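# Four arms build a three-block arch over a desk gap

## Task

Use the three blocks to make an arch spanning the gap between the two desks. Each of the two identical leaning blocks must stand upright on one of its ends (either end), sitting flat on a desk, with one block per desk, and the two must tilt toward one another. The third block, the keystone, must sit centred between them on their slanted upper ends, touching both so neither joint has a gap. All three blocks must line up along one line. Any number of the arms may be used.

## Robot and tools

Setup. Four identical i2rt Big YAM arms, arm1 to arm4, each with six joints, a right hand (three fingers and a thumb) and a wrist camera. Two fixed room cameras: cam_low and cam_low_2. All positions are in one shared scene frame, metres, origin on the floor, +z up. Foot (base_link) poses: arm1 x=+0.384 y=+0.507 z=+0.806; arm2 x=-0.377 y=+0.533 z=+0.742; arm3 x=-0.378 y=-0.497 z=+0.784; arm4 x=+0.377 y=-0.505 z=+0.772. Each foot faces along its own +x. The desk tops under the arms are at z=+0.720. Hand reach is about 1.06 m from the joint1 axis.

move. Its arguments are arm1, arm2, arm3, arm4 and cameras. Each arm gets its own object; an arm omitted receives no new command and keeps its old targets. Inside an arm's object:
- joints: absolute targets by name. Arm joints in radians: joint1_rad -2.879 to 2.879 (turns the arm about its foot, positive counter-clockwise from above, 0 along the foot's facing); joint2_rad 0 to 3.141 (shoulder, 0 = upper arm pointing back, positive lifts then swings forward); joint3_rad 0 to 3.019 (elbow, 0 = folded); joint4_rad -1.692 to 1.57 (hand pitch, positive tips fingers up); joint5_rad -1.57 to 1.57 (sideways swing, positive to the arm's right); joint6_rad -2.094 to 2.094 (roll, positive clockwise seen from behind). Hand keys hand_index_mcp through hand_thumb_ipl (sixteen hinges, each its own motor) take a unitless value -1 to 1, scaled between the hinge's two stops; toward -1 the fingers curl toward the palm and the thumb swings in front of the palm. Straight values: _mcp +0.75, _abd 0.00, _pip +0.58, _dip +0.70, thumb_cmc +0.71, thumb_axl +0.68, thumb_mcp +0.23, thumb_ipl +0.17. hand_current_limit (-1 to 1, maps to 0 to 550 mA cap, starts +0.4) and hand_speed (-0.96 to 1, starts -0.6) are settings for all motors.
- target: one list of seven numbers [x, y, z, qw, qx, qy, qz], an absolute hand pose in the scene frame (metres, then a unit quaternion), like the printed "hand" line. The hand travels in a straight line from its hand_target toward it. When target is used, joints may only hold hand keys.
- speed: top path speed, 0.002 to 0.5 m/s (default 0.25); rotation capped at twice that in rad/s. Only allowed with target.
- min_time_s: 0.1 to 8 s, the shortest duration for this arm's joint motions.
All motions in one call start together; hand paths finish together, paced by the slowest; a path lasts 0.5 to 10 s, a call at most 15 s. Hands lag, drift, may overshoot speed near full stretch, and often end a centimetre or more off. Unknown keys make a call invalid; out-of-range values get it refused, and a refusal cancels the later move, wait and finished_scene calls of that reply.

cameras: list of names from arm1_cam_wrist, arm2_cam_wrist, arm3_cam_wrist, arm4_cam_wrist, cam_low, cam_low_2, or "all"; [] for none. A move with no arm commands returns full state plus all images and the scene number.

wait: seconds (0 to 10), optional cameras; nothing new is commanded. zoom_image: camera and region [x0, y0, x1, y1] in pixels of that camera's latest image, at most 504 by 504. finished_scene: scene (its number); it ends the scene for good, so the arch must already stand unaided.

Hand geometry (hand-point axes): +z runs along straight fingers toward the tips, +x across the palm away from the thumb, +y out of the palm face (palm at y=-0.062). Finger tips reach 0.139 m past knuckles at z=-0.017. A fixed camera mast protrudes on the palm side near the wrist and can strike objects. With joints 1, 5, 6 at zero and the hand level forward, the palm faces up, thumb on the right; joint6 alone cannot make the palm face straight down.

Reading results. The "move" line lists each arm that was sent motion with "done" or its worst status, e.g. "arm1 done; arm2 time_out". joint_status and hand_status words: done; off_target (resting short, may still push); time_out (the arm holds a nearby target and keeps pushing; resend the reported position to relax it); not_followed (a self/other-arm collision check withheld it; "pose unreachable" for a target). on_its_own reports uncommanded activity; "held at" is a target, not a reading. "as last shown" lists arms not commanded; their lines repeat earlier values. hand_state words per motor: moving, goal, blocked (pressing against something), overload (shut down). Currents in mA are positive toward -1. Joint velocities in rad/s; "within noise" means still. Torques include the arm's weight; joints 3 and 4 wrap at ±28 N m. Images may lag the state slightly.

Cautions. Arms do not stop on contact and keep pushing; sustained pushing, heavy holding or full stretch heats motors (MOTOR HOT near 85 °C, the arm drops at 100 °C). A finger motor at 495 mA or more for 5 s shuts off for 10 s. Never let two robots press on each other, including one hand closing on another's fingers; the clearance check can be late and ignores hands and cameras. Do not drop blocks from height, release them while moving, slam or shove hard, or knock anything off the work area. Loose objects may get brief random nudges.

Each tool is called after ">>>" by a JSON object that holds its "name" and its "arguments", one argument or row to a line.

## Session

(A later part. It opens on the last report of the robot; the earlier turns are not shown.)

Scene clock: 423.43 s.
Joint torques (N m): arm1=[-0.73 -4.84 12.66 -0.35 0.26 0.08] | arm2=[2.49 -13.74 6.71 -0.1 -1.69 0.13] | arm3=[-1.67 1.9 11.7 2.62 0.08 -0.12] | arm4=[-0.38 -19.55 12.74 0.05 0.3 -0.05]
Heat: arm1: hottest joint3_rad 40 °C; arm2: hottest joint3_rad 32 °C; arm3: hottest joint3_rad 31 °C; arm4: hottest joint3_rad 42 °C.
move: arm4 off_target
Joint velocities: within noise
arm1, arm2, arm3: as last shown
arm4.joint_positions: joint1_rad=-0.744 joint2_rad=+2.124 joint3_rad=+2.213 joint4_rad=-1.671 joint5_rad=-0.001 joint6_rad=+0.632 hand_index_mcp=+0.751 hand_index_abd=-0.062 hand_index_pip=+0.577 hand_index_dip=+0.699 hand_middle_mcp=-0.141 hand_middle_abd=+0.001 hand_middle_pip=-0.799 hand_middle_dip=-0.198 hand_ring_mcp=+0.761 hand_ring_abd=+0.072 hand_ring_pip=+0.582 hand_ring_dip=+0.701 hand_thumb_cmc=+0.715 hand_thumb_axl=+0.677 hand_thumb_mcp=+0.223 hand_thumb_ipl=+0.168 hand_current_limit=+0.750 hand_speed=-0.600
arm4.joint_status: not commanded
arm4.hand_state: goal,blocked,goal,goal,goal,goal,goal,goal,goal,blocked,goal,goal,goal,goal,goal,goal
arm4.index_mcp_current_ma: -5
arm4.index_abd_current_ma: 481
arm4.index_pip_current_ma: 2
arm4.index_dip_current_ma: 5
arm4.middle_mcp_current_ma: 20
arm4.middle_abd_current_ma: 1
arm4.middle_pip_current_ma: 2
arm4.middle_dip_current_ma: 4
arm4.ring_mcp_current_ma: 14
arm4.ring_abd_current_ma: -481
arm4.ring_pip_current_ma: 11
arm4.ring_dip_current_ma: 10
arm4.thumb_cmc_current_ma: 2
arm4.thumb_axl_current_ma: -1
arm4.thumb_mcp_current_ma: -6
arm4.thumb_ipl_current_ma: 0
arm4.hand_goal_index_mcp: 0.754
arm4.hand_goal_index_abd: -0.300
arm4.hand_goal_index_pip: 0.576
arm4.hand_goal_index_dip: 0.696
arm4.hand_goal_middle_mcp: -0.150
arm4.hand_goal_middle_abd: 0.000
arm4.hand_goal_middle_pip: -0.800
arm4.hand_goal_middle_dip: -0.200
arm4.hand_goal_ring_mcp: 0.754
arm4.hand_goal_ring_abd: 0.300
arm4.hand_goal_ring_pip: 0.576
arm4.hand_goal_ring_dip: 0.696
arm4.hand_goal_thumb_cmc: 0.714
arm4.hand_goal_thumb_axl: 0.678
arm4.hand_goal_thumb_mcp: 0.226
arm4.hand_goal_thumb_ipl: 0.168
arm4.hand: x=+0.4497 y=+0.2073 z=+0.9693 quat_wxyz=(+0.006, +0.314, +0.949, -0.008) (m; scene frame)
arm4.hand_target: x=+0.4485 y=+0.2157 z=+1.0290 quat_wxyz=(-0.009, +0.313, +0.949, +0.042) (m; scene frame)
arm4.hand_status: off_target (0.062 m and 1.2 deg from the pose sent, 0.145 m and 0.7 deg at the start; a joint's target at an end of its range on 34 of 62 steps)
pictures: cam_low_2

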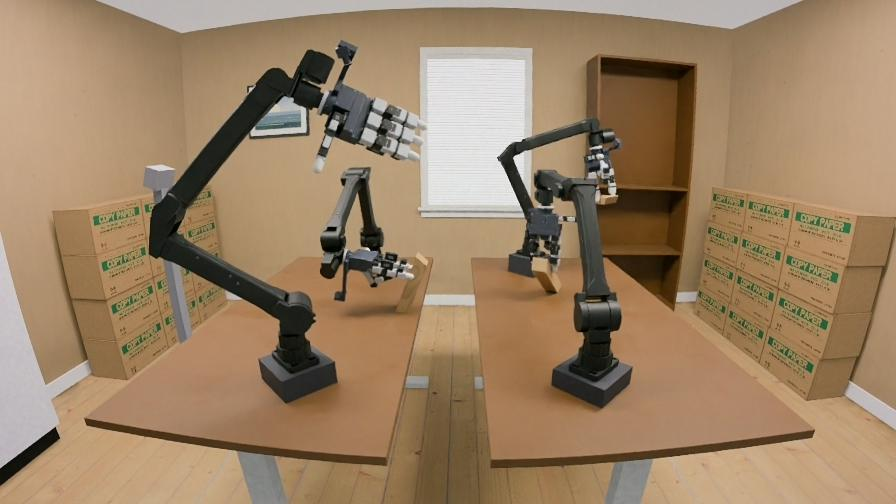

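>>> {"name": "move", "arguments": {
  "arm4": {"target":[0.36,0.05,1.10,0.1767,-0.4266,-0.8195,0.3395],"speed":0.18}
}}

>>> {"name": "move", "arguments": {
  "arm4": {"target":[0.30,-0.01,0.98,0.4662,-0.5316,-0.5316,0.4662],"speed":0.18},
  "cameras": ["cam_low_2","cam_low"]
}}

>>> {"name": "zoom_image", "arguments": {
  "camera": "cam_low_2",
  "region": [460, 190, 580, 320]
}}

Scene clock: 430.03 s.
Joint torques (N m): arm1=[-1.03 -4.89 12.59 -0.34 0.28 0.1] | arm2=[2.43 -13.74 6.72 -0.09 -1.69 0.12] | arm3=[-1.67 1.96 11.69 2.62 0.08 -0.13] | arm4=[-1.03 -14.56 9.16 0.35 -1.36 0.05]
Heat: arm1: hottest joint3_rad 41 °C; arm2: hottest joint3_rad 31 °C; arm3: hottest joint3_rad 31 °C; arm4: hottest joint3_rad 42 °C.
move: arm4 off_target
Joint velocities: within noise
arm1.joint_positions: joint1_rad=+2.489 joint2_rad=+1.111 joint3_rad=+1.467 joint4_rad=-1.671 joint5_rad=+0.075 joint6_rad=+1.637 hand_index_mcp=+0.753 hand_index_abd=-0.064 hand_index_pip=+0.575 hand_index_dip=+0.696 hand_middle_mcp=-0.145 hand_middle_abd=+0.001 hand_middle_pip=-0.798 hand_middle_dip=-0.197 hand_ring_mcp=+0.763 hand_ring_abd=+0.055 hand_ring_pip=+0.580 hand_ring_dip=+0.696 hand_thumb_cmc=-0.567 hand_thumb_axl=+0.677 hand_thumb_mcp=+0.224 hand_thumb_ipl=+0.168 hand_current_limit=+0.750 hand_speed=-0.600
arm1.joint_status: not commanded
arm1.hand_state: goal,blocked,goal,goal,goal,goal,goal,goal,goal,blocked,goal,goal,goal,goal,goal,goal
arm1.index_mcp_current_ma: 0
arm1.index_abd_current_ma: 481
arm1.index_pip_current_ma: 0
arm1.index_dip_current_ma: 0
arm1.middle_mcp_current_ma: 4
arm1.middle_abd_current_ma: 0
arm1.middle_pip_current_ma: 1
arm1.middle_dip_current_ma: 2
arm1.ring_mcp_current_ma: 10
arm1.ring_abd_current_ma: -481
arm1.ring_pip_current_ma: 2
arm1.ring_dip_current_ma: 0
arm1.thumb_cmc_current_ma: 2
arm1.thumb_axl_current_ma: 0
arm1.thumb_mcp_current_ma: -2
arm1.thumb_ipl_current_ma: 0
arm1.hand_goal_index_mcp: 0.754
arm1.hand_goal_index_abd: -0.300
arm1.hand_goal_index_pip: 0.576
arm1.hand_goal_index_dip: 0.696
arm1.hand_goal_middle_mcp: -0.150
arm1.hand_goal_middle_abd: 0.000
arm1.hand_goal_middle_pip: -0.800
arm1.hand_goal_middle_dip: -0.200
arm1.hand_goal_ring_mcp: 0.754
arm1.hand_goal_ring_abd: 0.300
arm1.hand_goal_ring_pip: 0.576
arm1.hand_goal_ring_dip: 0.696
arm1.hand_goal_thumb_cmc: -0.570
arm1.hand_goal_thumb_axl: 0.678
arm1.hand_goal_thumb_mcp: 0.226
arm1.hand_goal_thumb_ipl: 0.168
arm1.hand: x=+0.6983 y=+0.4398 z=+1.1982 quat_wxyz=(+0.027, +0.991, +0.010, +0.129) (m; scene frame)
arm1.hand_target: x=+0.6995 y=+0.4399 z=+1.2186 quat_wxyz=(+0.023, +0.988, +0.001, +0.153) (m; scene frame)
arm1.hand_status: not commanded
arm2.joint_positions: joint1_rad=-0.850 joint2_rad=+1.965 joint3_rad=+1.441 joint4_rad=-1.377 joint5_rad=-1.430 joint6_rad=+1.226 hand_index_mcp=+0.723 hand_index_abd=-0.054 hand_index_pip=+0.563 hand_index_dip=+0.689 hand_middle_mcp=-0.148 hand_middle_abd=+0.001 hand_middle_pip=-0.798 hand_middle_dip=-0.197 hand_ring_mcp=+0.709 hand_ring_abd=+0.074 hand_ring_pip=+0.556 hand_ring_dip=+0.686 hand_thumb_cmc=+0.707 hand_thumb_axl=+0.677 hand_thumb_mcp=+0.223 hand_thumb_ipl=+0.168 hand_current_limit=+0.750 hand_speed=-0.600
arm2.joint_status: not commanded
arm2.hand_state: blocked,blocked,goal,goal,goal,goal,goal,goal,blocked,blocked,blocked,goal,goal,goal,goal,goal
arm2.index_mcp_current_ma: -82
arm2.index_abd_current_ma: 481
arm2.index_pip_current_ma: -25
arm2.index_dip_current_ma: -10
arm2.middle_mcp_current_ma: 2
arm2.middle_abd_current_ma: 0
arm2.middle_pip_current_ma: 2
arm2.middle_dip_current_ma: 3
arm2.ring_mcp_current_ma: -132
arm2.ring_abd_current_ma: -481
arm2.ring_pip_current_ma: -43
arm2.ring_dip_current_ma: -18
arm2.thumb_cmc_current_ma: -12
arm2.thumb_axl_current_ma: -1
arm2.thumb_mcp_current_ma: -6
arm2.thumb_ipl_current_ma: 0
arm2.hand_goal_index_mcp: 0.754
arm2.hand_goal_index_abd: -0.300
arm2.hand_goal_index_pip: 0.576
arm2.hand_goal_index_dip: 0.696
arm2.hand_goal_middle_mcp: -0.150
arm2.hand_goal_middle_abd: 0.000
arm2.hand_goal_middle_pip: -0.800
arm2.hand_goal_middle_dip: -0.200
arm2.hand_goal_ring_mcp: 0.754
arm2.hand_goal_ring_abd: 0.300
arm2.hand_goal_ring_pip: 0.576
arm2.hand_goal_ring_dip: 0.696
arm2.hand_goal_thumb_cmc: 0.714
arm2.hand_goal_thumb_axl: 0.678
arm2.hand_goal_thumb_mcp: 0.226
arm2.hand_goal_thumb_ipl: 0.168
arm2.hand: x=-0.2397 y=+0.0199 z=+0.8320 quat_wxyz=(-0.459, +0.539, -0.527, +0.469) (m; scene frame)
arm2.hand_target: x=-0.2380 y=+0.0221 z=+0.8252 quat_wxyz=(-0.467, +0.532, -0.531, +0.466) (m; scene frame)
arm2.hand_status: not commanded
arm3.joint_positions: joint1_rad=-0.486 joint2_rad=+0.616 joint3_rad=+1.393 joint4_rad=-1.200 joint5_rad=-0.022 joint6_rad=+1.102 hand_index_mcp=+0.755 hand_index_abd=+0.001 hand_index_pip=+0.577 hand_index_dip=+0.696 hand_middle_mcp=+0.755 hand_middle_abd=+0.001 hand_middle_pip=+0.577 hand_middle_dip=+0.696 hand_ring_mcp=+0.755 hand_ring_abd=+0.001 hand_ring_pip=+0.577 hand_ring_dip=+0.696 hand_thumb_cmc=+0.715 hand_thumb_axl=+0.677 hand_thumb_mcp=+0.226 hand_thumb_ipl=+0.168 hand_current_limit=+0.400 hand_speed=-0.600
arm3.joint_status: not commanded
arm3.hand_state: goal,goal,goal,goal,goal,goal,goal,goal,goal,goal,goal,goal,goal,goal,goal,goal
arm3.index_mcp_current_ma: 0
arm3.index_abd_current_ma: 0
arm3.index_pip_current_ma: 0
arm3.index_dip_current_ma: 0
arm3.middle_mcp_current_ma: 0
arm3.middle_abd_current_ma: 0
arm3.middle_pip_current_ma: 0
arm3.middle_dip_current_ma: 0
arm3.ring_mcp_current_ma: 0
arm3.ring_abd_current_ma: 0
arm3.ring_pip_current_ma: 0
arm3.ring_dip_current_ma: 0
arm3.thumb_cmc_current_ma: 0
arm3.thumb_axl_current_ma: 0
arm3.thumb_mcp_current_ma: 0
arm3.thumb_ipl_current_ma: 0
arm3.hand_goal_index_mcp: 0.754
arm3.hand_goal_index_abd: 0.000
arm3.hand_goal_index_pip: 0.576
arm3.hand_goal_index_dip: 0.696
arm3.hand_goal_middle_mcp: 0.754
arm3.hand_goal_middle_abd: 0.000
arm3.hand_goal_middle_pip: 0.576
arm3.hand_goal_middle_dip: 0.696
arm3.hand_goal_ring_mcp: 0.754
arm3.hand_goal_ring_abd: 0.000
arm3.hand_goal_ring_pip: 0.576
arm3.hand_goal_ring_dip: 0.696
arm3.hand_goal_thumb_cmc: 0.714
arm3.hand_goal_thumb_axl: 0.678
arm3.hand_goal_thumb_mcp: 0.226
arm3.hand_goal_thumb_ipl: 0.168
arm3.hand: x=-0.1076 y=-0.4854 z=+1.3707 quat_wxyz=(+0.023, +0.767, +0.340, +0.543) (m; scene frame)
arm3.hand_target: x=-0.1111 y=-0.4866 z=+1.3818 quat_wxyz=(+0.024, +0.761, +0.337, +0.553) (m; scene frame)
arm3.hand_status: not commanded
arm4.joint_positions: joint1_rad=-0.750 joint2_rad=+1.705 joint3_rad=+1.894 joint4_rad=-1.674 joint5_rad=-0.598 joint6_rad=+1.096 hand_index_mcp=+0.732 hand_index_abd=-0.062 hand_index_pip=+0.567 hand_index_dip=+0.693 hand_middle_mcp=-0.141 hand_middle_abd=+0.001 hand_middle_pip=-0.799 hand_middle_dip=-0.198 hand_ring_mcp=+0.737 hand_ring_abd=+0.074 hand_ring_pip=+0.570 hand_ring_dip=+0.697 hand_thumb_cmc=+0.712 hand_thumb_axl=+0.677 hand_thumb_mcp=+0.223 hand_thumb_ipl=+0.168 hand_current_limit=+0.750 hand_speed=-0.600
arm4.joint_status: not commanded
arm4.hand_state: blocked,blocked,goal,goal,goal,goal,goal,goal,goal,blocked,goal,goal,goal,goal,goal,goal
arm4.index_mcp_current_ma: -62
arm4.index_abd_current_ma: 481
arm4.index_pip_current_ma: -20
arm4.index_dip_current_ma: -5
arm4.middle_mcp_current_ma: 20
arm4.middle_abd_current_ma: 1
arm4.middle_pip_current_ma: 2
arm4.middle_dip_current_ma: 4
arm4.ring_mcp_current_ma: -44
arm4.ring_abd_current_ma: -481
arm4.ring_pip_current_ma: -11
arm4.ring_dip_current_ma: 2
arm4.thumb_cmc_current_ma: -3
arm4.thumb_axl_current_ma: -1
arm4.thumb_mcp_current_ma: -6
arm4.thumb_ipl_current_ma: 0
arm4.hand_goal_index_mcp: 0.754
arm4.hand_goal_index_abd: -0.300
arm4.hand_goal_index_pip: 0.576
arm4.hand_goal_index_dip: 0.696
arm4.hand_goal_middle_mcp: -0.150
arm4.hand_goal_middle_abd: 0.000
arm4.hand_goal_middle_pip: -0.800
arm4.hand_goal_middle_dip: -0.200
arm4.hand_goal_ring_mcp: 0.754
arm4.hand_goal_ring_abd: 0.300
arm4.hand_goal_ring_pip: 0.576
arm4.hand_goal_ring_dip: 0.696
arm4.hand_goal_thumb_cmc: 0.714
arm4.hand_goal_thumb_axl: 0.678
arm4.hand_goal_thumb_mcp: 0.226
arm4.hand_goal_thumb_ipl: 0.168
arm4.hand: x=+0.3567 y=+0.0540 z=+1.0728 quat_wxyz=(-0.269, +0.494, +0.819, -0.118) (m; scene frame)
arm4.hand_target: x=+0.3596 y=+0.0495 z=+1.0989 quat_wxyz=(-0.288, +0.494, +0.814, -0.102) (m; scene frame)
arm4.hand_status: off_target (0.028 m and 28.6 deg from the pose sent, 0.223 m and 47.9 deg at the start; pose on its path clipped on 67 of 118 steps; a joint's target at an end of its range on 117 of 118 steps)
pictures: none

Scene clock: 433.57 s.
Joint torques (N m): arm1=[-0.91 -4.95 12.6 -0.32 0.27 0.1] | arm2=[2.43 -13.74 6.71 -0.09 -1.69 0.13] | arm3=[-1.67 1.85 11.7 2.62 0.08 -0.13] | arm4=[-1.38 -12.28 7.83 -0.24 -2.36 0.16]
Heat: arm1: hottest joint3_rad 41 °C; arm2: hottest joint3_rad 31 °C; arm3: hottest joint3_rad 31 °C; arm4: hottest joint3_rad 42 °C.
move: arm4 off_target
Joint velocities: within noise
arm1, arm2, arm3: as last shown
arm4.joint_positions: joint1_rad=-0.885 joint2_rad=+1.767 joint3_rad=+1.506 joint4_rad=-1.674 joint5_rad=-1.355 joint6_rad=+1.176 hand_index_mcp=+0.704 hand_index_abd=-0.062 hand_index_pip=+0.552 hand_index_dip=+0.683 hand_middle_mcp=-0.148 hand_middle_abd=+0.001 hand_middle_pip=-0.799 hand_middle_dip=-0.198 hand_ring_mcp=+0.705 hand_ring_abd=+0.074 hand_ring_pip=+0.551 hand_ring_dip=+0.683 hand_thumb_cmc=+0.708 hand_thumb_axl=+0.677 hand_thumb_mcp=+0.223 hand_thumb_ipl=+0.168 hand_current_limit=+0.750 hand_speed=-0.600
arm4.joint_status: not commanded
arm4.hand_state: blocked,blocked,blocked,goal,goal,goal,goal,goal,blocked,blocked,blocked,goal,goal,goal,goal,goal
arm4.index_mcp_current_ma: -169
arm4.index_abd_current_ma: 481
arm4.index_pip_current_ma: -65
arm4.index_dip_current_ma: -28
arm4.middle_mcp_current_ma: 3
arm4.middle_abd_current_ma: 1
arm4.middle_pip_current_ma: 2
arm4.middle_dip_current_ma: 4
arm4.ring_mcp_current_ma: -165
arm4.ring_abd_current_ma: -481
arm4.ring_pip_current_ma: -68
arm4.ring_dip_current_ma: -31
arm4.thumb_cmc_current_ma: -12
arm4.thumb_axl_current_ma: -1
arm4.thumb_mcp_current_ma: -6
arm4.thumb_ipl_current_ma: 0
arm4.hand_goal_index_mcp: 0.754
arm4.hand_goal_index_abd: -0.300
arm4.hand_goal_index_pip: 0.576
arm4.hand_goal_index_dip: 0.696
arm4.hand_goal_middle_mcp: -0.150
arm4.hand_goal_middle_abd: 0.000
arm4.hand_goal_middle_pip: -0.800
arm4.hand_goal_middle_dip: -0.200
arm4.hand_goal_ring_mcp: 0.754
arm4.hand_goal_ring_abd: 0.300
arm4.hand_goal_ring_pip: 0.576
arm4.hand_goal_ring_dip: 0.696
arm4.hand_goal_thumb_cmc: 0.714
arm4.hand_goal_thumb_axl: 0.678
arm4.hand_goal_thumb_mcp: 0.226
arm4.hand_goal_thumb_ipl: 0.168
arm4.hand: x=+0.2972 y=-0.0142 z=+0.9702 quat_wxyz=(-0.464, +0.564, +0.535, -0.426) (m; scene frame)
arm4.hand_target: x=+0.2996 y=-0.0100 z=+0.9799 quat_wxyz=(-0.476, +0.564, +0.523, -0.427) (m; scene frame)
arm4.hand_status: off_target (0.011 m and 5.9 deg from the pose sent, 0.126 m and 57.2 deg at the start; a joint's target at an end of its range on 105 of 106 steps)
pictures: cam_low, cam_low_2

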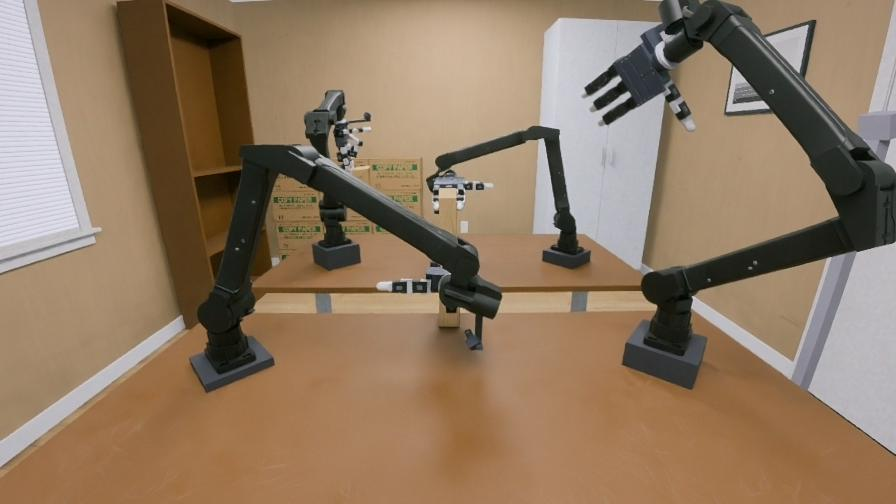

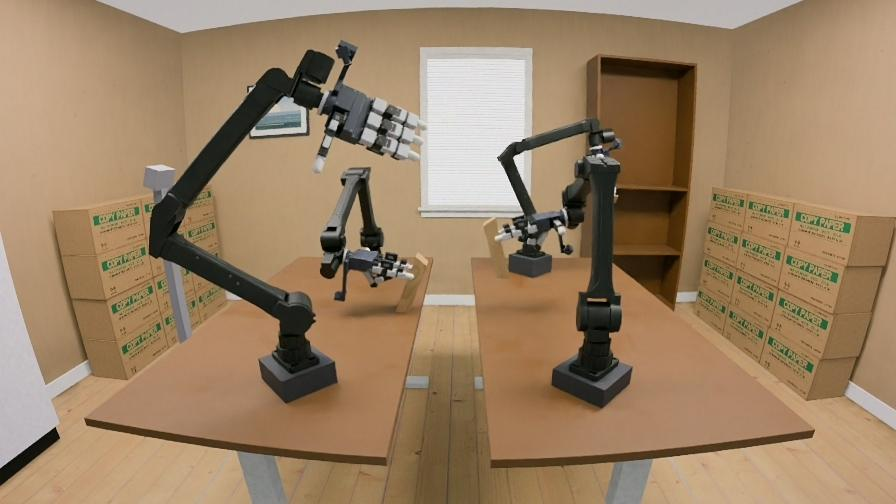

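Scaled by 3.877 from the camera's 896x504 image, which has a finer 1280x720 frame.

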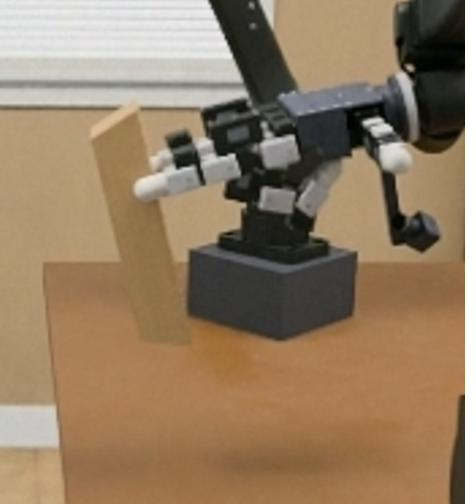

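>>> {"name": "move", "arguments": {
  "arm4": {"target": [0.225, -0.0225, 0.89, 0.4662, -0.5316, -0.5316, 0.4662], "speed": 0.12},
  "cameras": ["cam_low","cam_low_2"]
}}

Scene clock: 445.43 s.
Joint torques (N m): arm1=[-0.73 -4.84 12.57 -0.4 0.28 0.09] | arm2=[2.49 -13.74 6.72 -0.09 -1.69 0.12] | arm3=[-1.61 1.96 11.7 2.62 0.08 -0.13] | arm4=[-0.09 -14.27 6.93 0.21 -2.42 0.18]
Heat: arm1: hottest joint3_rad 41 °C; arm2: hottest joint3_rad 31 °C; arm3: hottest joint3_rad 31 °C; arm4: hottest joint3_rad 41 °C.
move: arm4 off_target
Joint velocities: within noise
arm1, arm2, arm3: as last shown
arm4.joint_positions: joint1_rad=-0.764 joint2_rad=+1.843 joint3_rad=+1.316 joint4_rad=-1.258 joint5_rad=-1.418 joint6_rad=+1.373 hand_index_mcp=+0.703 hand_index_abd=-0.062 hand_index_pip=+0.551 hand_index_dip=+0.683 hand_middle_mcp=-0.148 hand_middle_abd=+0.001 hand_middle_pip=-0.799 hand_middle_dip=-0.198 hand_ring_mcp=+0.705 hand_ring_abd=+0.074 hand_ring_pip=+0.551 hand_ring_dip=+0.683 hand_thumb_cmc=+0.708 hand_thumb_axl=+0.677 hand_thumb_mcp=+0.223 hand_thumb_ipl=+0.168 hand_current_limit=+0.750 hand_speed=-0.600
arm4.joint_status: not commanded
arm4.hand_state: blocked,blocked,blocked,goal,goal,goal,goal,goal,blocked,blocked,blocked,goal,goal,goal,goal,goal
arm4.index_mcp_current_ma: -175
arm4.index_abd_current_ma: 481
arm4.index_pip_current_ma: -67
arm4.index_dip_current_ma: -30
arm4.middle_mcp_current_ma: 2
arm4.middle_abd_current_ma: 1
arm4.middle_pip_current_ma: 2
arm4.middle_dip_current_ma: 4
arm4.ring_mcp_current_ma: -165
arm4.ring_abd_current_ma: -481
arm4.ring_pip_current_ma: -68
arm4.ring_dip_current_ma: -31
arm4.thumb_cmc_current_ma: -12
arm4.thumb_axl_current_ma: -1
arm4.thumb_mcp_current_ma: -6
arm4.thumb_ipl_current_ma: 0
arm4.hand_goal_index_mcp: 0.754
arm4.hand_goal_index_abd: -0.300
arm4.hand_goal_index_pip: 0.576
arm4.hand_goal_index_dip: 0.696
arm4.hand_goal_middle_mcp: -0.150
arm4.hand_goal_middle_abd: 0.000
arm4.hand_goal_middle_pip: -0.800
arm4.hand_goal_middle_dip: -0.200
arm4.hand_goal_ring_mcp: 0.754
arm4.hand_goal_ring_abd: 0.300
arm4.hand_goal_ring_pip: 0.576
arm4.hand_goal_ring_dip: 0.696
arm4.hand_goal_thumb_cmc: 0.714
arm4.hand_goal_thumb_axl: 0.678
arm4.hand_goal_thumb_mcp: 0.226
arm4.hand_goal_thumb_ipl: 0.168
arm4.hand: x=+0.2319 y=-0.0263 z=+0.8708 quat_wxyz=(-0.452, +0.543, +0.532, -0.467) (m; scene frame)
arm4.hand_target: x=+0.2252 y=-0.0229 z=+0.8899 quat_wxyz=(-0.466, +0.531, +0.532, -0.467) (m; scene frame)
arm4.hand_status: off_target (0.021 m and 2.1 deg from the pose sent, 0.108 m and 5.9 deg at the start)
pictures: cam_low, cam_low_2

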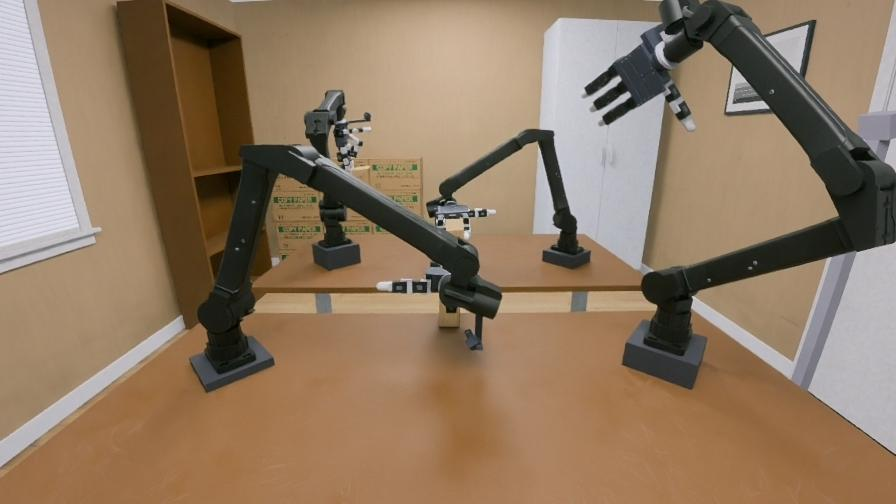

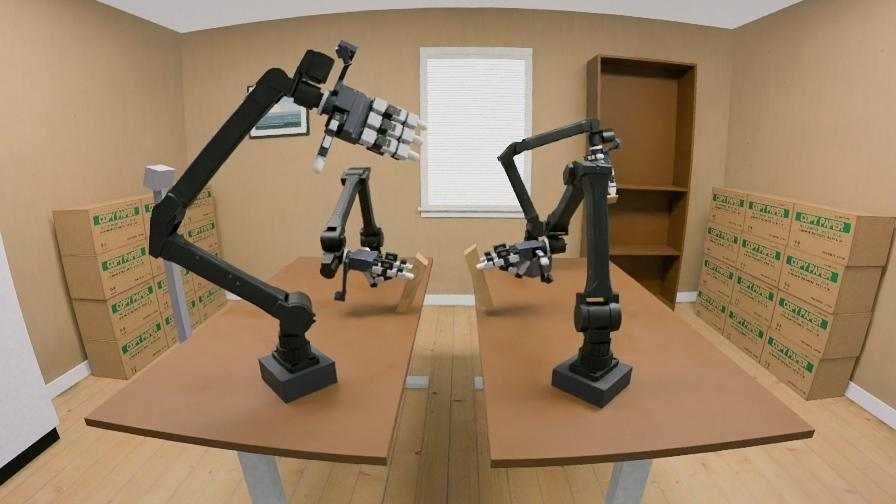

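>>> {"name": "zoom_image", "arguments": {
  "camera": "cam_low_2",
  "region": [380, 220, 520, 330]
}}

>>> {"name": "zoom_image", "arguments": {
  "camera": "cam_low",
  "region": [390, 190, 510, 340]
}}

Scaled by 3.600 from the camera's 896x504 image, which has a finer 1280x720 frame.

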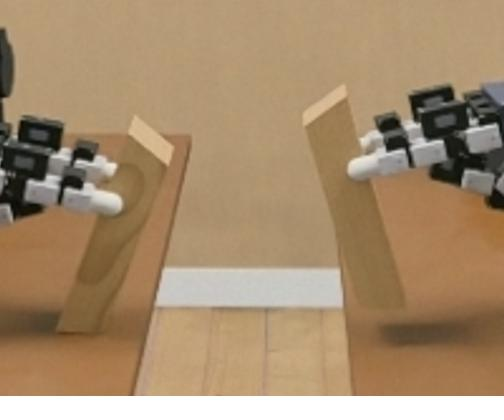

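Scaled by 3.360 from the camera's 896x504 image, which has a finer 1280x720 frame.

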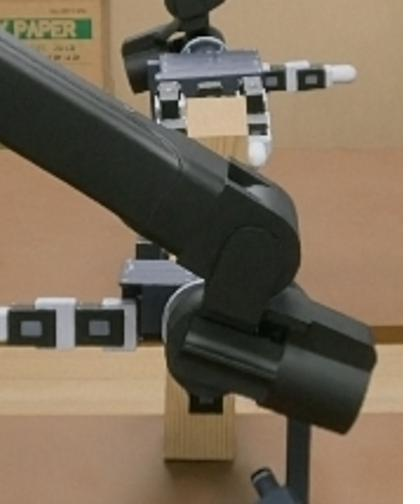

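>>> {"name": "zoom_image", "arguments": {
  "camera": "cam_low_2",
  "region": [385, 245, 435, 320]
}}

>>> {"name": "zoom_image", "arguments": {
  "camera": "cam_low_2",
  "region": [460, 240, 510, 315]
}}

Scaled by 6.720 from the camera's 896x504 image, which has a finer 1280x720 frame.

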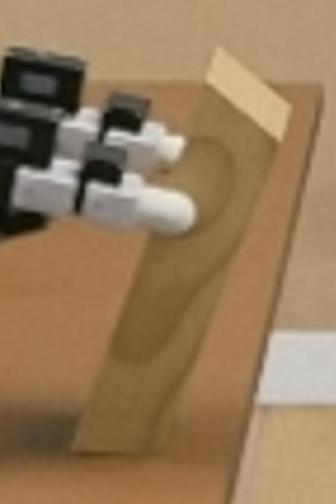

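Scaled by 6.720 from the camera's 896x504 image, which has a finer 1280x720 frame.

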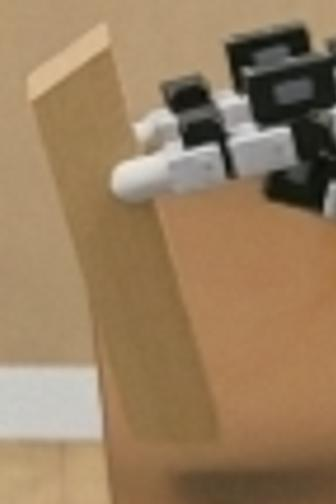

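>>> {"name": "move", "arguments": {
  "arm4": {"target": [0.213, -0.019, 0.835, 0.4662, -0.5316, -0.5316, 0.4662], "speed": 0.08},
  "cameras": ["cam_low","cam_low_2"]
}}

>>> {"name": "zoom_image", "arguments": {
  "camera": "cam_low_2",
  "region": [380, 240, 500, 330]
}}

>>> {"name": "zoom_image", "arguments": {
  "camera": "cam_low_2",
  "region": [460, 245, 510, 320]
}}

>>> {"name": "zoom_image", "arguments": {
  "camera": "cam_low",
  "region": [410, 200, 500, 335]
}}

Scene clock: 460.73 s.
Joint torques (N m): arm1=[-1.03 -5.01 12.59 -0.32 0.27 0.09] | arm2=[2.43 -13.74 6.71 -0.09 -1.69 0.12] | arm3=[-1.73 1.96 11.69 2.62 0.07 -0.13] | arm4=[0.38 -13.86 5.96 0.69 -1.58 0.16]
Heat: arm1: hottest joint3_rad 41 °C; arm2: hottest joint3_rad 31 °C; arm3: hottest joint3_rad 31 °C; arm4: hottest joint3_rad 40 °C.
move: arm4 off_target
Joint velocities: within noise
arm1, arm2, arm3: as last shown
arm4.joint_positions: joint1_rad=-0.740 joint2_rad=+1.887 joint3_rad=+1.232 joint4_rad=-0.913 joint5_rad=-1.441 joint6_rad=+1.587 hand_index_mcp=+0.718 hand_index_abd=-0.062 hand_index_pip=+0.560 hand_index_dip=+0.686 hand_middle_mcp=-0.149 hand_middle_abd=+0.001 hand_middle_pip=-0.799 hand_middle_dip=-0.198 hand_ring_mcp=+0.722 hand_ring_abd=+0.074 hand_ring_pip=+0.562 hand_ring_dip=+0.687 hand_thumb_cmc=+0.707 hand_thumb_axl=+0.677 hand_thumb_mcp=+0.223 hand_thumb_ipl=+0.168 hand_current_limit=+0.750 hand_speed=-0.600
arm4.joint_status: not commanded
arm4.hand_state: blocked,blocked,goal,goal,goal,goal,goal,goal,blocked,blocked,goal,goal,goal,goal,goal,goal
arm4.index_mcp_current_ma: -112
arm4.index_abd_current_ma: 481
arm4.index_pip_current_ma: -38
arm4.index_dip_current_ma: -23
arm4.middle_mcp_current_ma: 2
arm4.middle_abd_current_ma: 1
arm4.middle_pip_current_ma: 2
arm4.middle_dip_current_ma: 4
arm4.ring_mcp_current_ma: -98
arm4.ring_abd_current_ma: -481
arm4.ring_pip_current_ma: -33
arm4.ring_dip_current_ma: -18
arm4.thumb_cmc_current_ma: -13
arm4.thumb_axl_current_ma: -1
arm4.thumb_mcp_current_ma: -6
arm4.thumb_ipl_current_ma: 0
arm4.hand_goal_index_mcp: 0.754
arm4.hand_goal_index_abd: -0.300
arm4.hand_goal_index_pip: 0.576
arm4.hand_goal_index_dip: 0.696
arm4.hand_goal_middle_mcp: -0.150
arm4.hand_goal_middle_abd: 0.000
arm4.hand_goal_middle_pip: -0.800
arm4.hand_goal_middle_dip: -0.200
arm4.hand_goal_ring_mcp: 0.754
arm4.hand_goal_ring_abd: 0.300
arm4.hand_goal_ring_pip: 0.576
arm4.hand_goal_ring_dip: 0.696
arm4.hand_goal_thumb_cmc: 0.714
arm4.hand_goal_thumb_axl: 0.678
arm4.hand_goal_thumb_mcp: 0.226
arm4.hand_goal_thumb_ipl: 0.168
arm4.hand: x=+0.2176 y=-0.0206 z=+0.8235 quat_wxyz=(-0.461, +0.539, +0.527, -0.469) (m; scene frame)
arm4.hand_target: x=+0.2131 y=-0.0192 z=+0.8349 quat_wxyz=(-0.466, +0.531, +0.532, -0.467) (m; scene frame)
arm4.hand_status: off_target (0.012 m and 1.2 deg from the pose sent, 0.041 m and 2.1 deg at the start)
pictures: cam_low, cam_low_2

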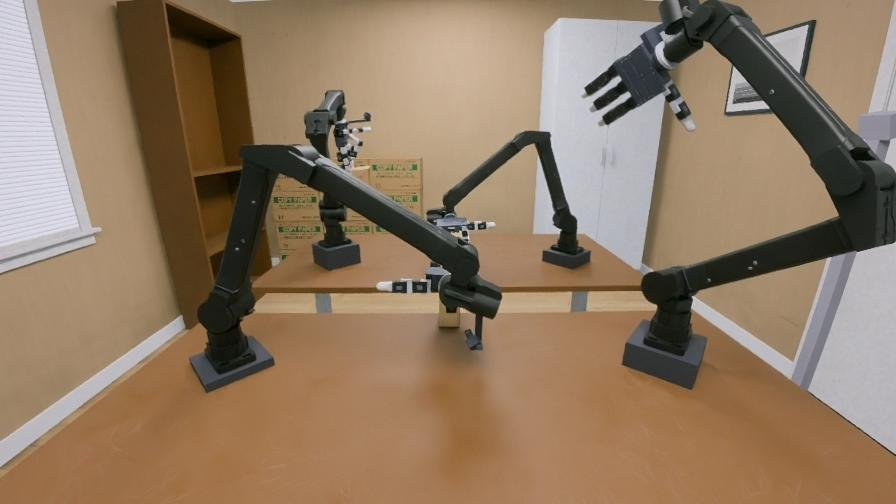

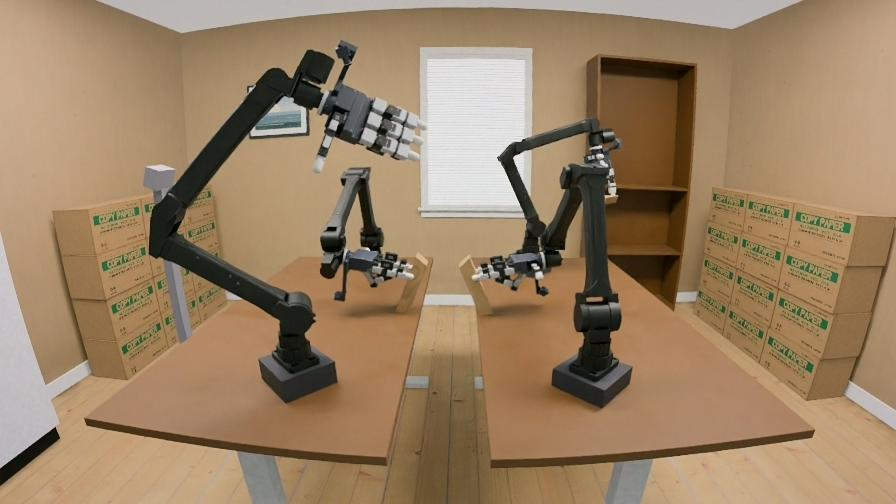

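Scaled by 4.200 from the camera's 896x504 image, which has a finer 1280x720 frame.

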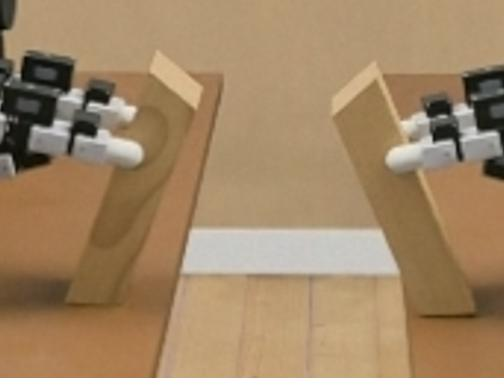

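Scaled by 6.720 from the camera's 896x504 image, which has a finer 1280x720 frame.

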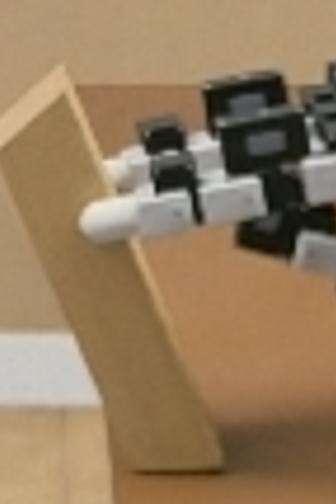

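Scaled by 3.733 from the camera's 896x504 image, which has a finer 1280x720 frame.

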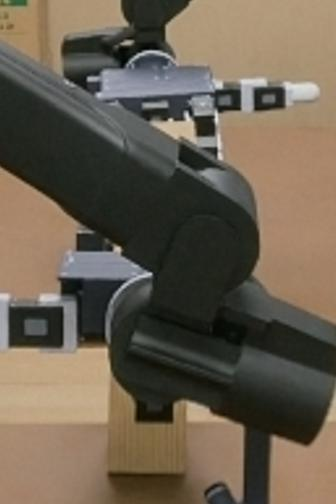

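>>> {"name": "zoom_image", "arguments": {
  "camera": "cam_low",
  "region": [430, 205, 490, 260]
}}

>>> {"name": "zoom_image", "arguments": {
  "camera": "cam_low",
  "region": [430, 300, 470, 335]
}}

>>> {"name": "zoom_image", "arguments": {
  "camera": "cam_low_2",
  "region": [390, 280, 500, 325]
}}

Scaled by 8.400 from the camera's 896x504 image, which has a finer 1280x720 frame.

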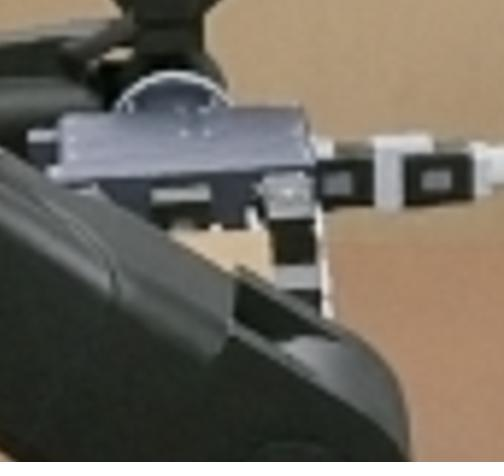

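Scaled by 12.600 from the camera's 896x504 image, which has a finer 1280x720 frame.

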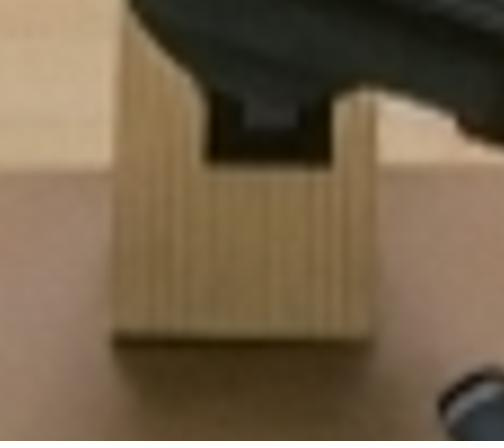

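Scaled by 4.582 from the camera's 896x504 image, which has a finer 1280x720 frame.

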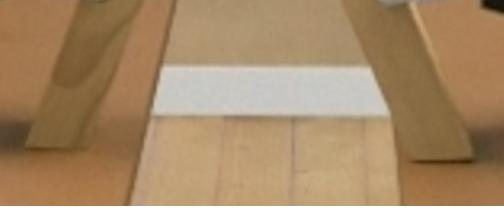

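>>> {"name": "move", "arguments": {
  "arm4": {"target": [0.213, -0.002, 0.837, 0.4662, -0.5316, -0.5316, 0.4662], "speed": 0.06},
  "cameras": ["cam_low","cam_low_2"]
}}

>>> {"name": "zoom_image", "arguments": {
  "camera": "cam_low_2",
  "region": [390, 245, 500, 325]
}}

>>> {"name": "zoom_image", "arguments": {
  "camera": "cam_low_2",
  "region": [460, 245, 510, 320]
}}

>>> {"name": "zoom_image", "arguments": {
  "camera": "cam_low",
  "region": [430, 205, 490, 260]
}}

Scene clock: 478.77 s.
Joint torques (N m): arm1=[-0.73 -4.89 12.6 -0.32 0.27 0.09] | arm2=[2.49 -13.8 6.72 -0.09 -1.69 0.12] | arm3=[-1.67 1.96 11.7 2.61 0.08 -0.13] | arm4=[0.26 -11.99 9.42 0.34 -1.66 0.17]
Heat: arm1: hottest joint3_rad 41 °C; arm2: hottest joint3_rad 31 °C; arm3: hottest joint3_rad 31 °C; arm4: hottest joint3_rad 38 °C.
move: arm4 off_target
Joint velocities: within noise
arm1, arm2, arm3: as last shown
arm4.joint_positions: joint1_rad=-0.740 joint2_rad=+1.887 joint3_rad=+1.235 joint4_rad=-0.912 joint5_rad=-1.439 joint6_rad=+1.599 hand_index_mcp=+0.718 hand_index_abd=-0.062 hand_index_pip=+0.560 hand_index_dip=+0.686 hand_middle_mcp=-0.149 hand_middle_abd=+0.001 hand_middle_pip=-0.799 hand_middle_dip=-0.198 hand_ring_mcp=+0.723 hand_ring_abd=+0.074 hand_ring_pip=+0.562 hand_ring_dip=+0.688 hand_thumb_cmc=+0.707 hand_thumb_axl=+0.677 hand_thumb_mcp=+0.223 hand_thumb_ipl=+0.168 hand_current_limit=+0.750 hand_speed=-0.600
arm4.joint_status: not commanded
arm4.hand_state: blocked,blocked,goal,goal,goal,goal,goal,goal,blocked,blocked,goal,goal,goal,goal,goal,goal
arm4.index_mcp_current_ma: -112
arm4.index_abd_current_ma: 481
arm4.index_pip_current_ma: -38
arm4.index_dip_current_ma: -23
arm4.middle_mcp_current_ma: 2
arm4.middle_abd_current_ma: 1
arm4.middle_pip_current_ma: 2
arm4.middle_dip_current_ma: 4
arm4.ring_mcp_current_ma: -94
arm4.ring_abd_current_ma: -481
arm4.ring_pip_current_ma: -31
arm4.ring_dip_current_ma: -18
arm4.thumb_cmc_current_ma: -13
arm4.thumb_axl_current_ma: -1
arm4.thumb_mcp_current_ma: -6
arm4.thumb_ipl_current_ma: 0
arm4.hand_goal_index_mcp: 0.754
arm4.hand_goal_index_abd: -0.300
arm4.hand_goal_index_pip: 0.576
arm4.hand_goal_index_dip: 0.696
arm4.hand_goal_middle_mcp: -0.150
arm4.hand_goal_middle_abd: 0.000
arm4.hand_goal_middle_pip: -0.800
arm4.hand_goal_middle_dip: -0.200
arm4.hand_goal_ring_mcp: 0.754
arm4.hand_goal_ring_abd: 0.300
arm4.hand_goal_ring_pip: 0.576
arm4.hand_goal_ring_dip: 0.696
arm4.hand_goal_thumb_cmc: 0.714
arm4.hand_goal_thumb_axl: 0.678
arm4.hand_goal_thumb_mcp: 0.226
arm4.hand_goal_thumb_ipl: 0.168
arm4.hand: x=+0.2178 y=-0.0202 z=+0.8244 quat_wxyz=(-0.458, +0.542, +0.525, -0.470) (m; scene frame)
arm4.hand_target: x=+0.2131 y=-0.0029 z=+0.8374 quat_wxyz=(-0.467, +0.532, +0.532, -0.466) (m; scene frame)
arm4.hand_status: off_target (0.023 m and 1.7 deg from the pose sent, 0.023 m and 1.2 deg at the start)
pictures: cam_low, cam_low_2

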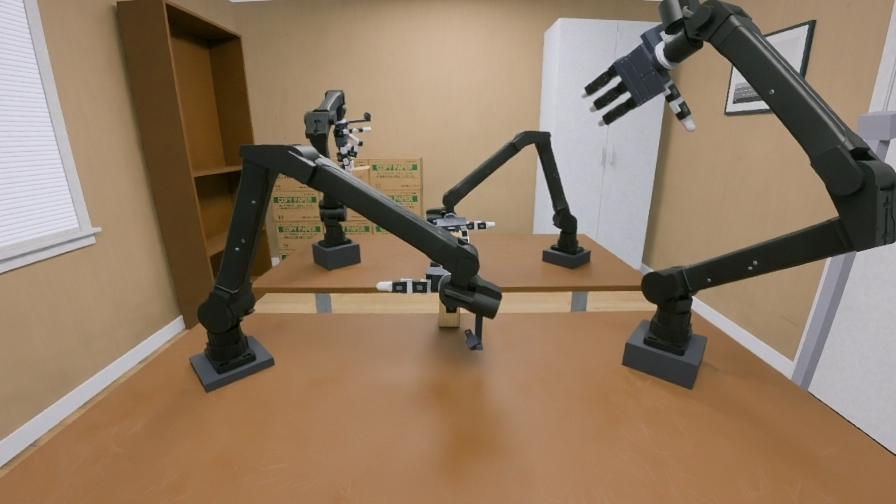

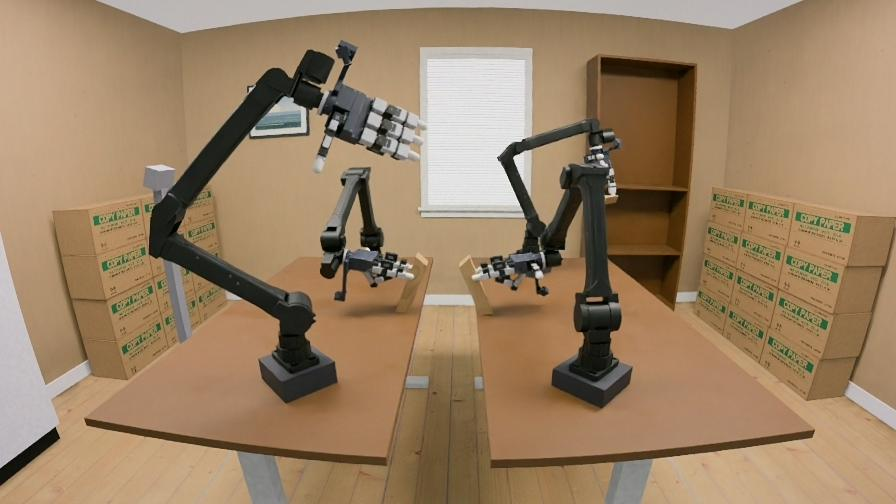

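Scaled by 4.582 from the camera's 896x504 image, which has a finer 1280x720 frame.

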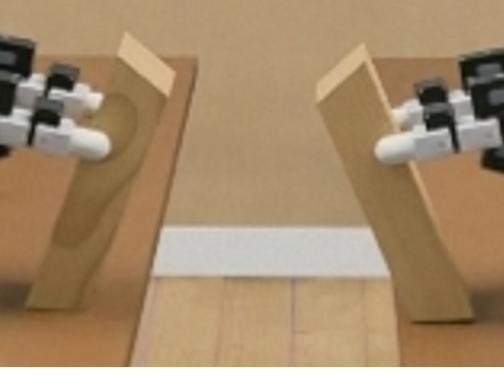

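Scaled by 6.720 from the camera's 896x504 image, which has a finer 1280x720 frame.

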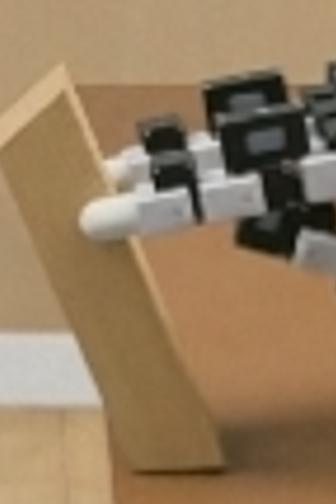

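Scaled by 8.400 from the camera's 896x504 image, which has a finer 1280x720 frame.

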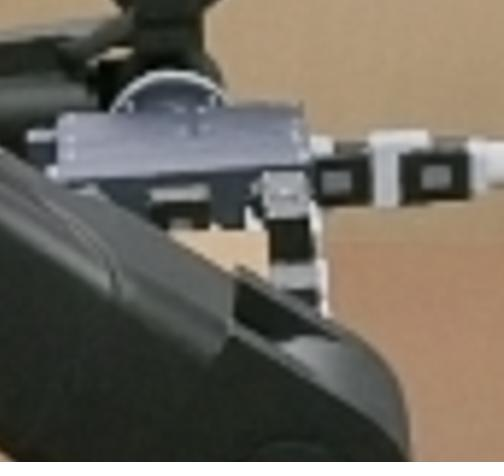

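>>> {"name": "move", "arguments": {
  "arm4": {"target": [0.216, -0.004, 0.905, 0.4662, -0.5316, -0.5316, 0.4662], "speed": 0.12}
}}

>>> {"name": "move", "arguments": {
  "arm4": {"target": [0.216, -0.004, 0.835, 0.4662, -0.5316, -0.5316, 0.4662], "speed": 0.08},
  "cameras": ["cam_low","cam_low_2"]
}}

>>> {"name": "zoom_image", "arguments": {
  "camera": "cam_low_2",
  "region": [390, 245, 500, 325]
}}

>>> {"name": "zoom_image", "arguments": {
  "camera": "cam_low_2",
  "region": [460, 245, 510, 320]
}}

>>> {"name": "zoom_image", "arguments": {
  "camera": "cam_low",
  "region": [430, 205, 490, 260]
}}

Scene clock: 483.13 s.
Joint torques (N m): arm1=[-0.97 -4.84 12.6 -0.32 0.28 0.08] | arm2=[2.49 -13.74 6.72 -0.08 -1.69 0.12] | arm3=[-1.61 1.96 11.69 2.62 0.07 -0.13] | arm4=[-0.44 -13.68 10.92 0.02 -2.48 -0.09]
Heat: arm1: hottest joint3_rad 41 °C; arm2: hottest joint3_rad 31 °C; arm3: hottest joint3_rad 31 °C; arm4: hottest joint3_rad 39 °C.
move: arm4 off_target
Joint velocities: within noise
arm1, arm2, arm3: as last shown
arm4.joint_positions: joint1_rad=-0.740 joint2_rad=+1.823 joint3_rad=+1.286 joint4_rad=-1.107 joint5_rad=-1.418 joint6_rad=+1.581 hand_index_mcp=+0.696 hand_index_abd=-0.062 hand_index_pip=+0.547 hand_index_dip=+0.682 hand_middle_mcp=-0.149 hand_middle_abd=+0.001 hand_middle_pip=-0.799 hand_middle_dip=-0.198 hand_ring_mcp=+0.710 hand_ring_abd=+0.074 hand_ring_pip=+0.554 hand_ring_dip=+0.686 hand_thumb_cmc=+0.707 hand_thumb_axl=+0.677 hand_thumb_mcp=+0.223 hand_thumb_ipl=+0.168 hand_current_limit=+0.750 hand_speed=-0.600
arm4.joint_status: not commanded
arm4.hand_state: blocked,blocked,blocked,goal,goal,goal,goal,goal,blocked,blocked,blocked,goal,goal,goal,goal,goal
arm4.index_mcp_current_ma: -205
arm4.index_abd_current_ma: 481
arm4.index_pip_current_ma: -78
arm4.index_dip_current_ma: -33
arm4.middle_mcp_current_ma: 2
arm4.middle_abd_current_ma: 1
arm4.middle_pip_current_ma: 2
arm4.middle_dip_current_ma: 4
arm4.ring_mcp_current_ma: -144
arm4.ring_abd_current_ma: -481
arm4.ring_pip_current_ma: -56
arm4.ring_dip_current_ma: -23
arm4.thumb_cmc_current_ma: -14
arm4.thumb_axl_current_ma: -1
arm4.thumb_mcp_current_ma: -6
arm4.thumb_ipl_current_ma: 0
arm4.hand_goal_index_mcp: 0.754
arm4.hand_goal_index_abd: -0.300
arm4.hand_goal_index_pip: 0.576
arm4.hand_goal_index_dip: 0.696
arm4.hand_goal_middle_mcp: -0.150
arm4.hand_goal_middle_abd: 0.000
arm4.hand_goal_middle_pip: -0.800
arm4.hand_goal_middle_dip: -0.200
arm4.hand_goal_ring_mcp: 0.754
arm4.hand_goal_ring_abd: 0.300
arm4.hand_goal_ring_pip: 0.576
arm4.hand_goal_ring_dip: 0.696
arm4.hand_goal_thumb_cmc: 0.714
arm4.hand_goal_thumb_axl: 0.678
arm4.hand_goal_thumb_mcp: 0.226
arm4.hand_goal_thumb_ipl: 0.168
arm4.hand: x=+0.2199 y=-0.0306 z=+0.8701 quat_wxyz=(-0.435, +0.560, +0.515, -0.481) (m; scene frame)
arm4.hand_target: x=+0.2164 y=-0.0067 z=+0.9055 quat_wxyz=(-0.467, +0.532, +0.531, -0.465) (m; scene frame)
arm4.hand_status: off_target (0.044 m and 5.5 deg from the pose sent, 0.082 m and 1.7 deg at the start)
pictures: none

Scene clock: 484.73 s.
Joint torques (N m): arm1=[-0.85 -5.07 12.67 -0.35 0.26 0.09] | arm2=[2.49 -13.68 6.71 -0.1 -1.69 0.12] | arm3=[-1.61 2.02 11.7 2.61 0.08 -0.13] | arm4=[-0.56 -12.57 6.68 0.58 -2.23 -0.02]
Heat: arm1: hottest joint3_rad 41 °C; arm2: hottest joint3_rad 31 °C; arm3: hottest joint3_rad 31 °C; arm4: hottest joint3_rad 39 °C.
move: arm4 done
Joint velocities: within noise
arm1, arm2, arm3: as last shown
arm4.joint_positions: joint1_rad=-0.740 joint2_rad=+1.901 joint3_rad=+1.286 joint4_rad=-0.976 joint5_rad=-1.425 joint6_rad=+1.563 hand_index_mcp=+0.696 hand_index_abd=-0.062 hand_index_pip=+0.548 hand_index_dip=+0.682 hand_middle_mcp=-0.149 hand_middle_abd=+0.001 hand_middle_pip=-0.799 hand_middle_dip=-0.198 hand_ring_mcp=+0.710 hand_ring_abd=+0.074 hand_ring_pip=+0.554 hand_ring_dip=+0.685 hand_thumb_cmc=+0.707 hand_thumb_axl=+0.677 hand_thumb_mcp=+0.223 hand_thumb_ipl=+0.168 hand_current_limit=+0.750 hand_speed=-0.600
arm4.joint_status: not commanded
arm4.hand_state: blocked,blocked,blocked,goal,goal,goal,goal,goal,blocked,blocked,blocked,goal,goal,goal,goal,goal
arm4.index_mcp_current_ma: -203
arm4.index_abd_current_ma: 481
arm4.index_pip_current_ma: -77
arm4.index_dip_current_ma: -33
arm4.middle_mcp_current_ma: 2
arm4.middle_abd_current_ma: 1
arm4.middle_pip_current_ma: 2
arm4.middle_dip_current_ma: 4
arm4.ring_mcp_current_ma: -145
arm4.ring_abd_current_ma: -481
arm4.ring_pip_current_ma: -57
arm4.ring_dip_current_ma: -24
arm4.thumb_cmc_current_ma: -14
arm4.thumb_axl_current_ma: -1
arm4.thumb_mcp_current_ma: -6
arm4.thumb_ipl_current_ma: 0
arm4.hand_goal_index_mcp: 0.754
arm4.hand_goal_index_abd: -0.300
arm4.hand_goal_index_pip: 0.576
arm4.hand_goal_index_dip: 0.696
arm4.hand_goal_middle_mcp: -0.150
arm4.hand_goal_middle_abd: 0.000
arm4.hand_goal_middle_pip: -0.800
arm4.hand_goal_middle_dip: -0.200
arm4.hand_goal_ring_mcp: 0.754
arm4.hand_goal_ring_abd: 0.300
arm4.hand_goal_ring_pip: 0.576
arm4.hand_goal_ring_dip: 0.696
arm4.hand_goal_thumb_cmc: 0.714
arm4.hand_goal_thumb_axl: 0.678
arm4.hand_goal_thumb_mcp: 0.226
arm4.hand_goal_thumb_ipl: 0.168
arm4.hand: x=+0.2194 y=-0.0092 z=+0.8308 quat_wxyz=(-0.456, +0.542, +0.531, -0.466) (m; scene frame)
arm4.hand_target: x=+0.2161 y=-0.0040 z=+0.8352 quat_wxyz=(-0.466, +0.531, +0.532, -0.466) (m; scene frame)
arm4.hand_status: done (0.008 m and 1.7 deg from the pose sent, 0.044 m and 5.5 deg at the start)
pictures: cam_low, cam_low_2

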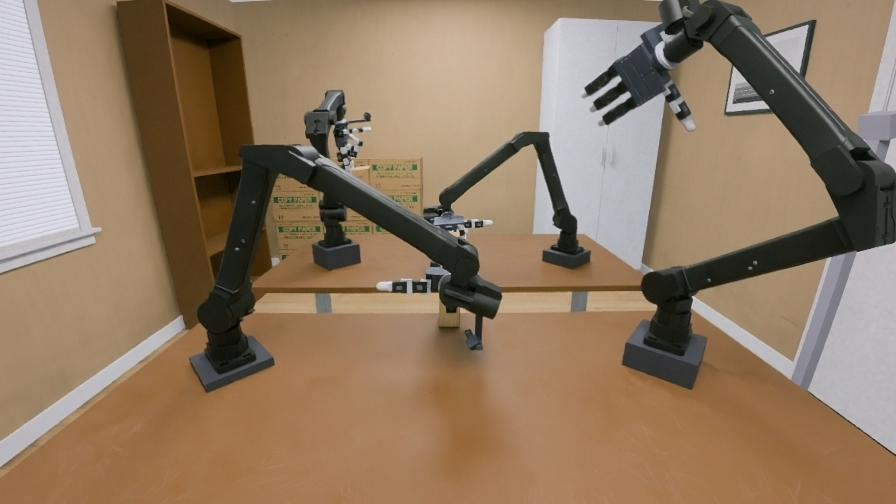

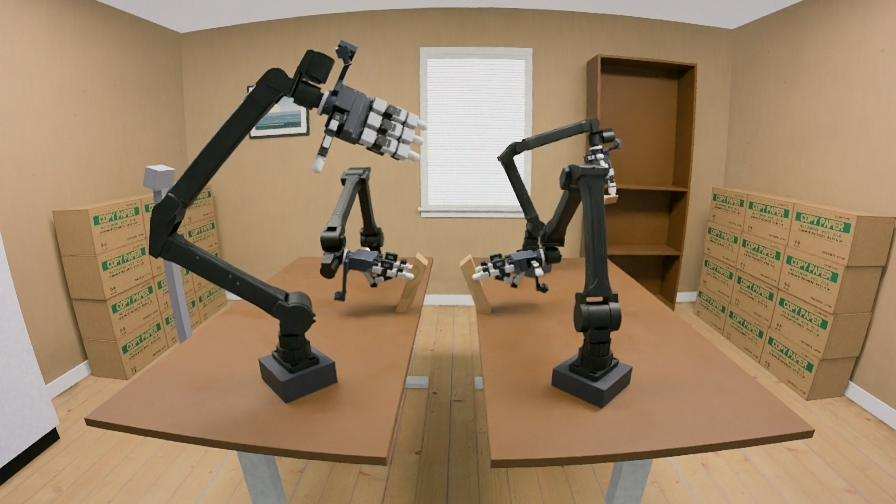

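Scaled by 4.582 from the camera's 896x504 image, which has a finer 1280x720 frame.

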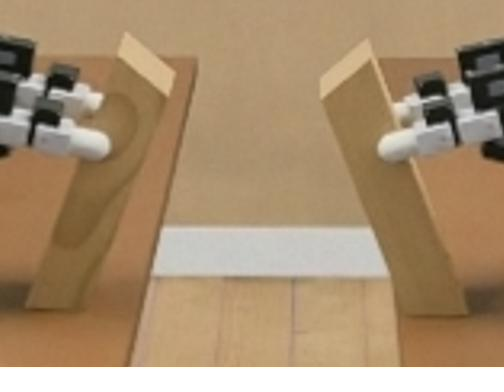

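Scaled by 6.720 from the camera's 896x504 image, which has a finer 1280x720 frame.

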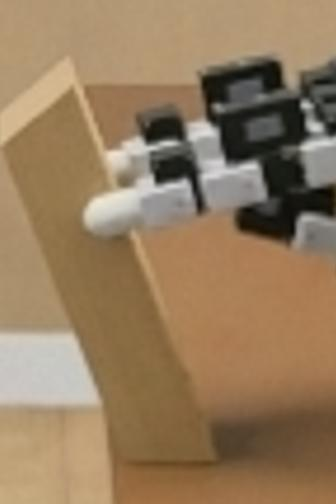

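Scaled by 8.400 from the camera's 896x504 image, which has a finer 1280x720 frame.

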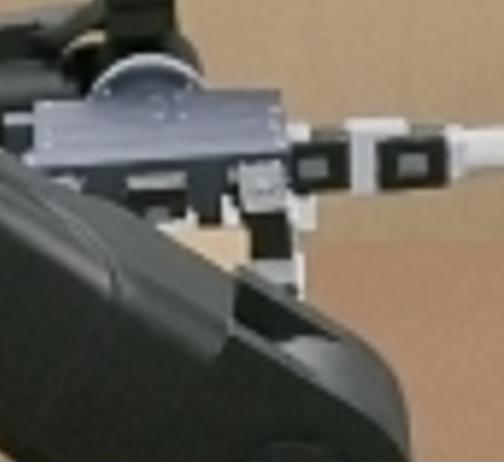

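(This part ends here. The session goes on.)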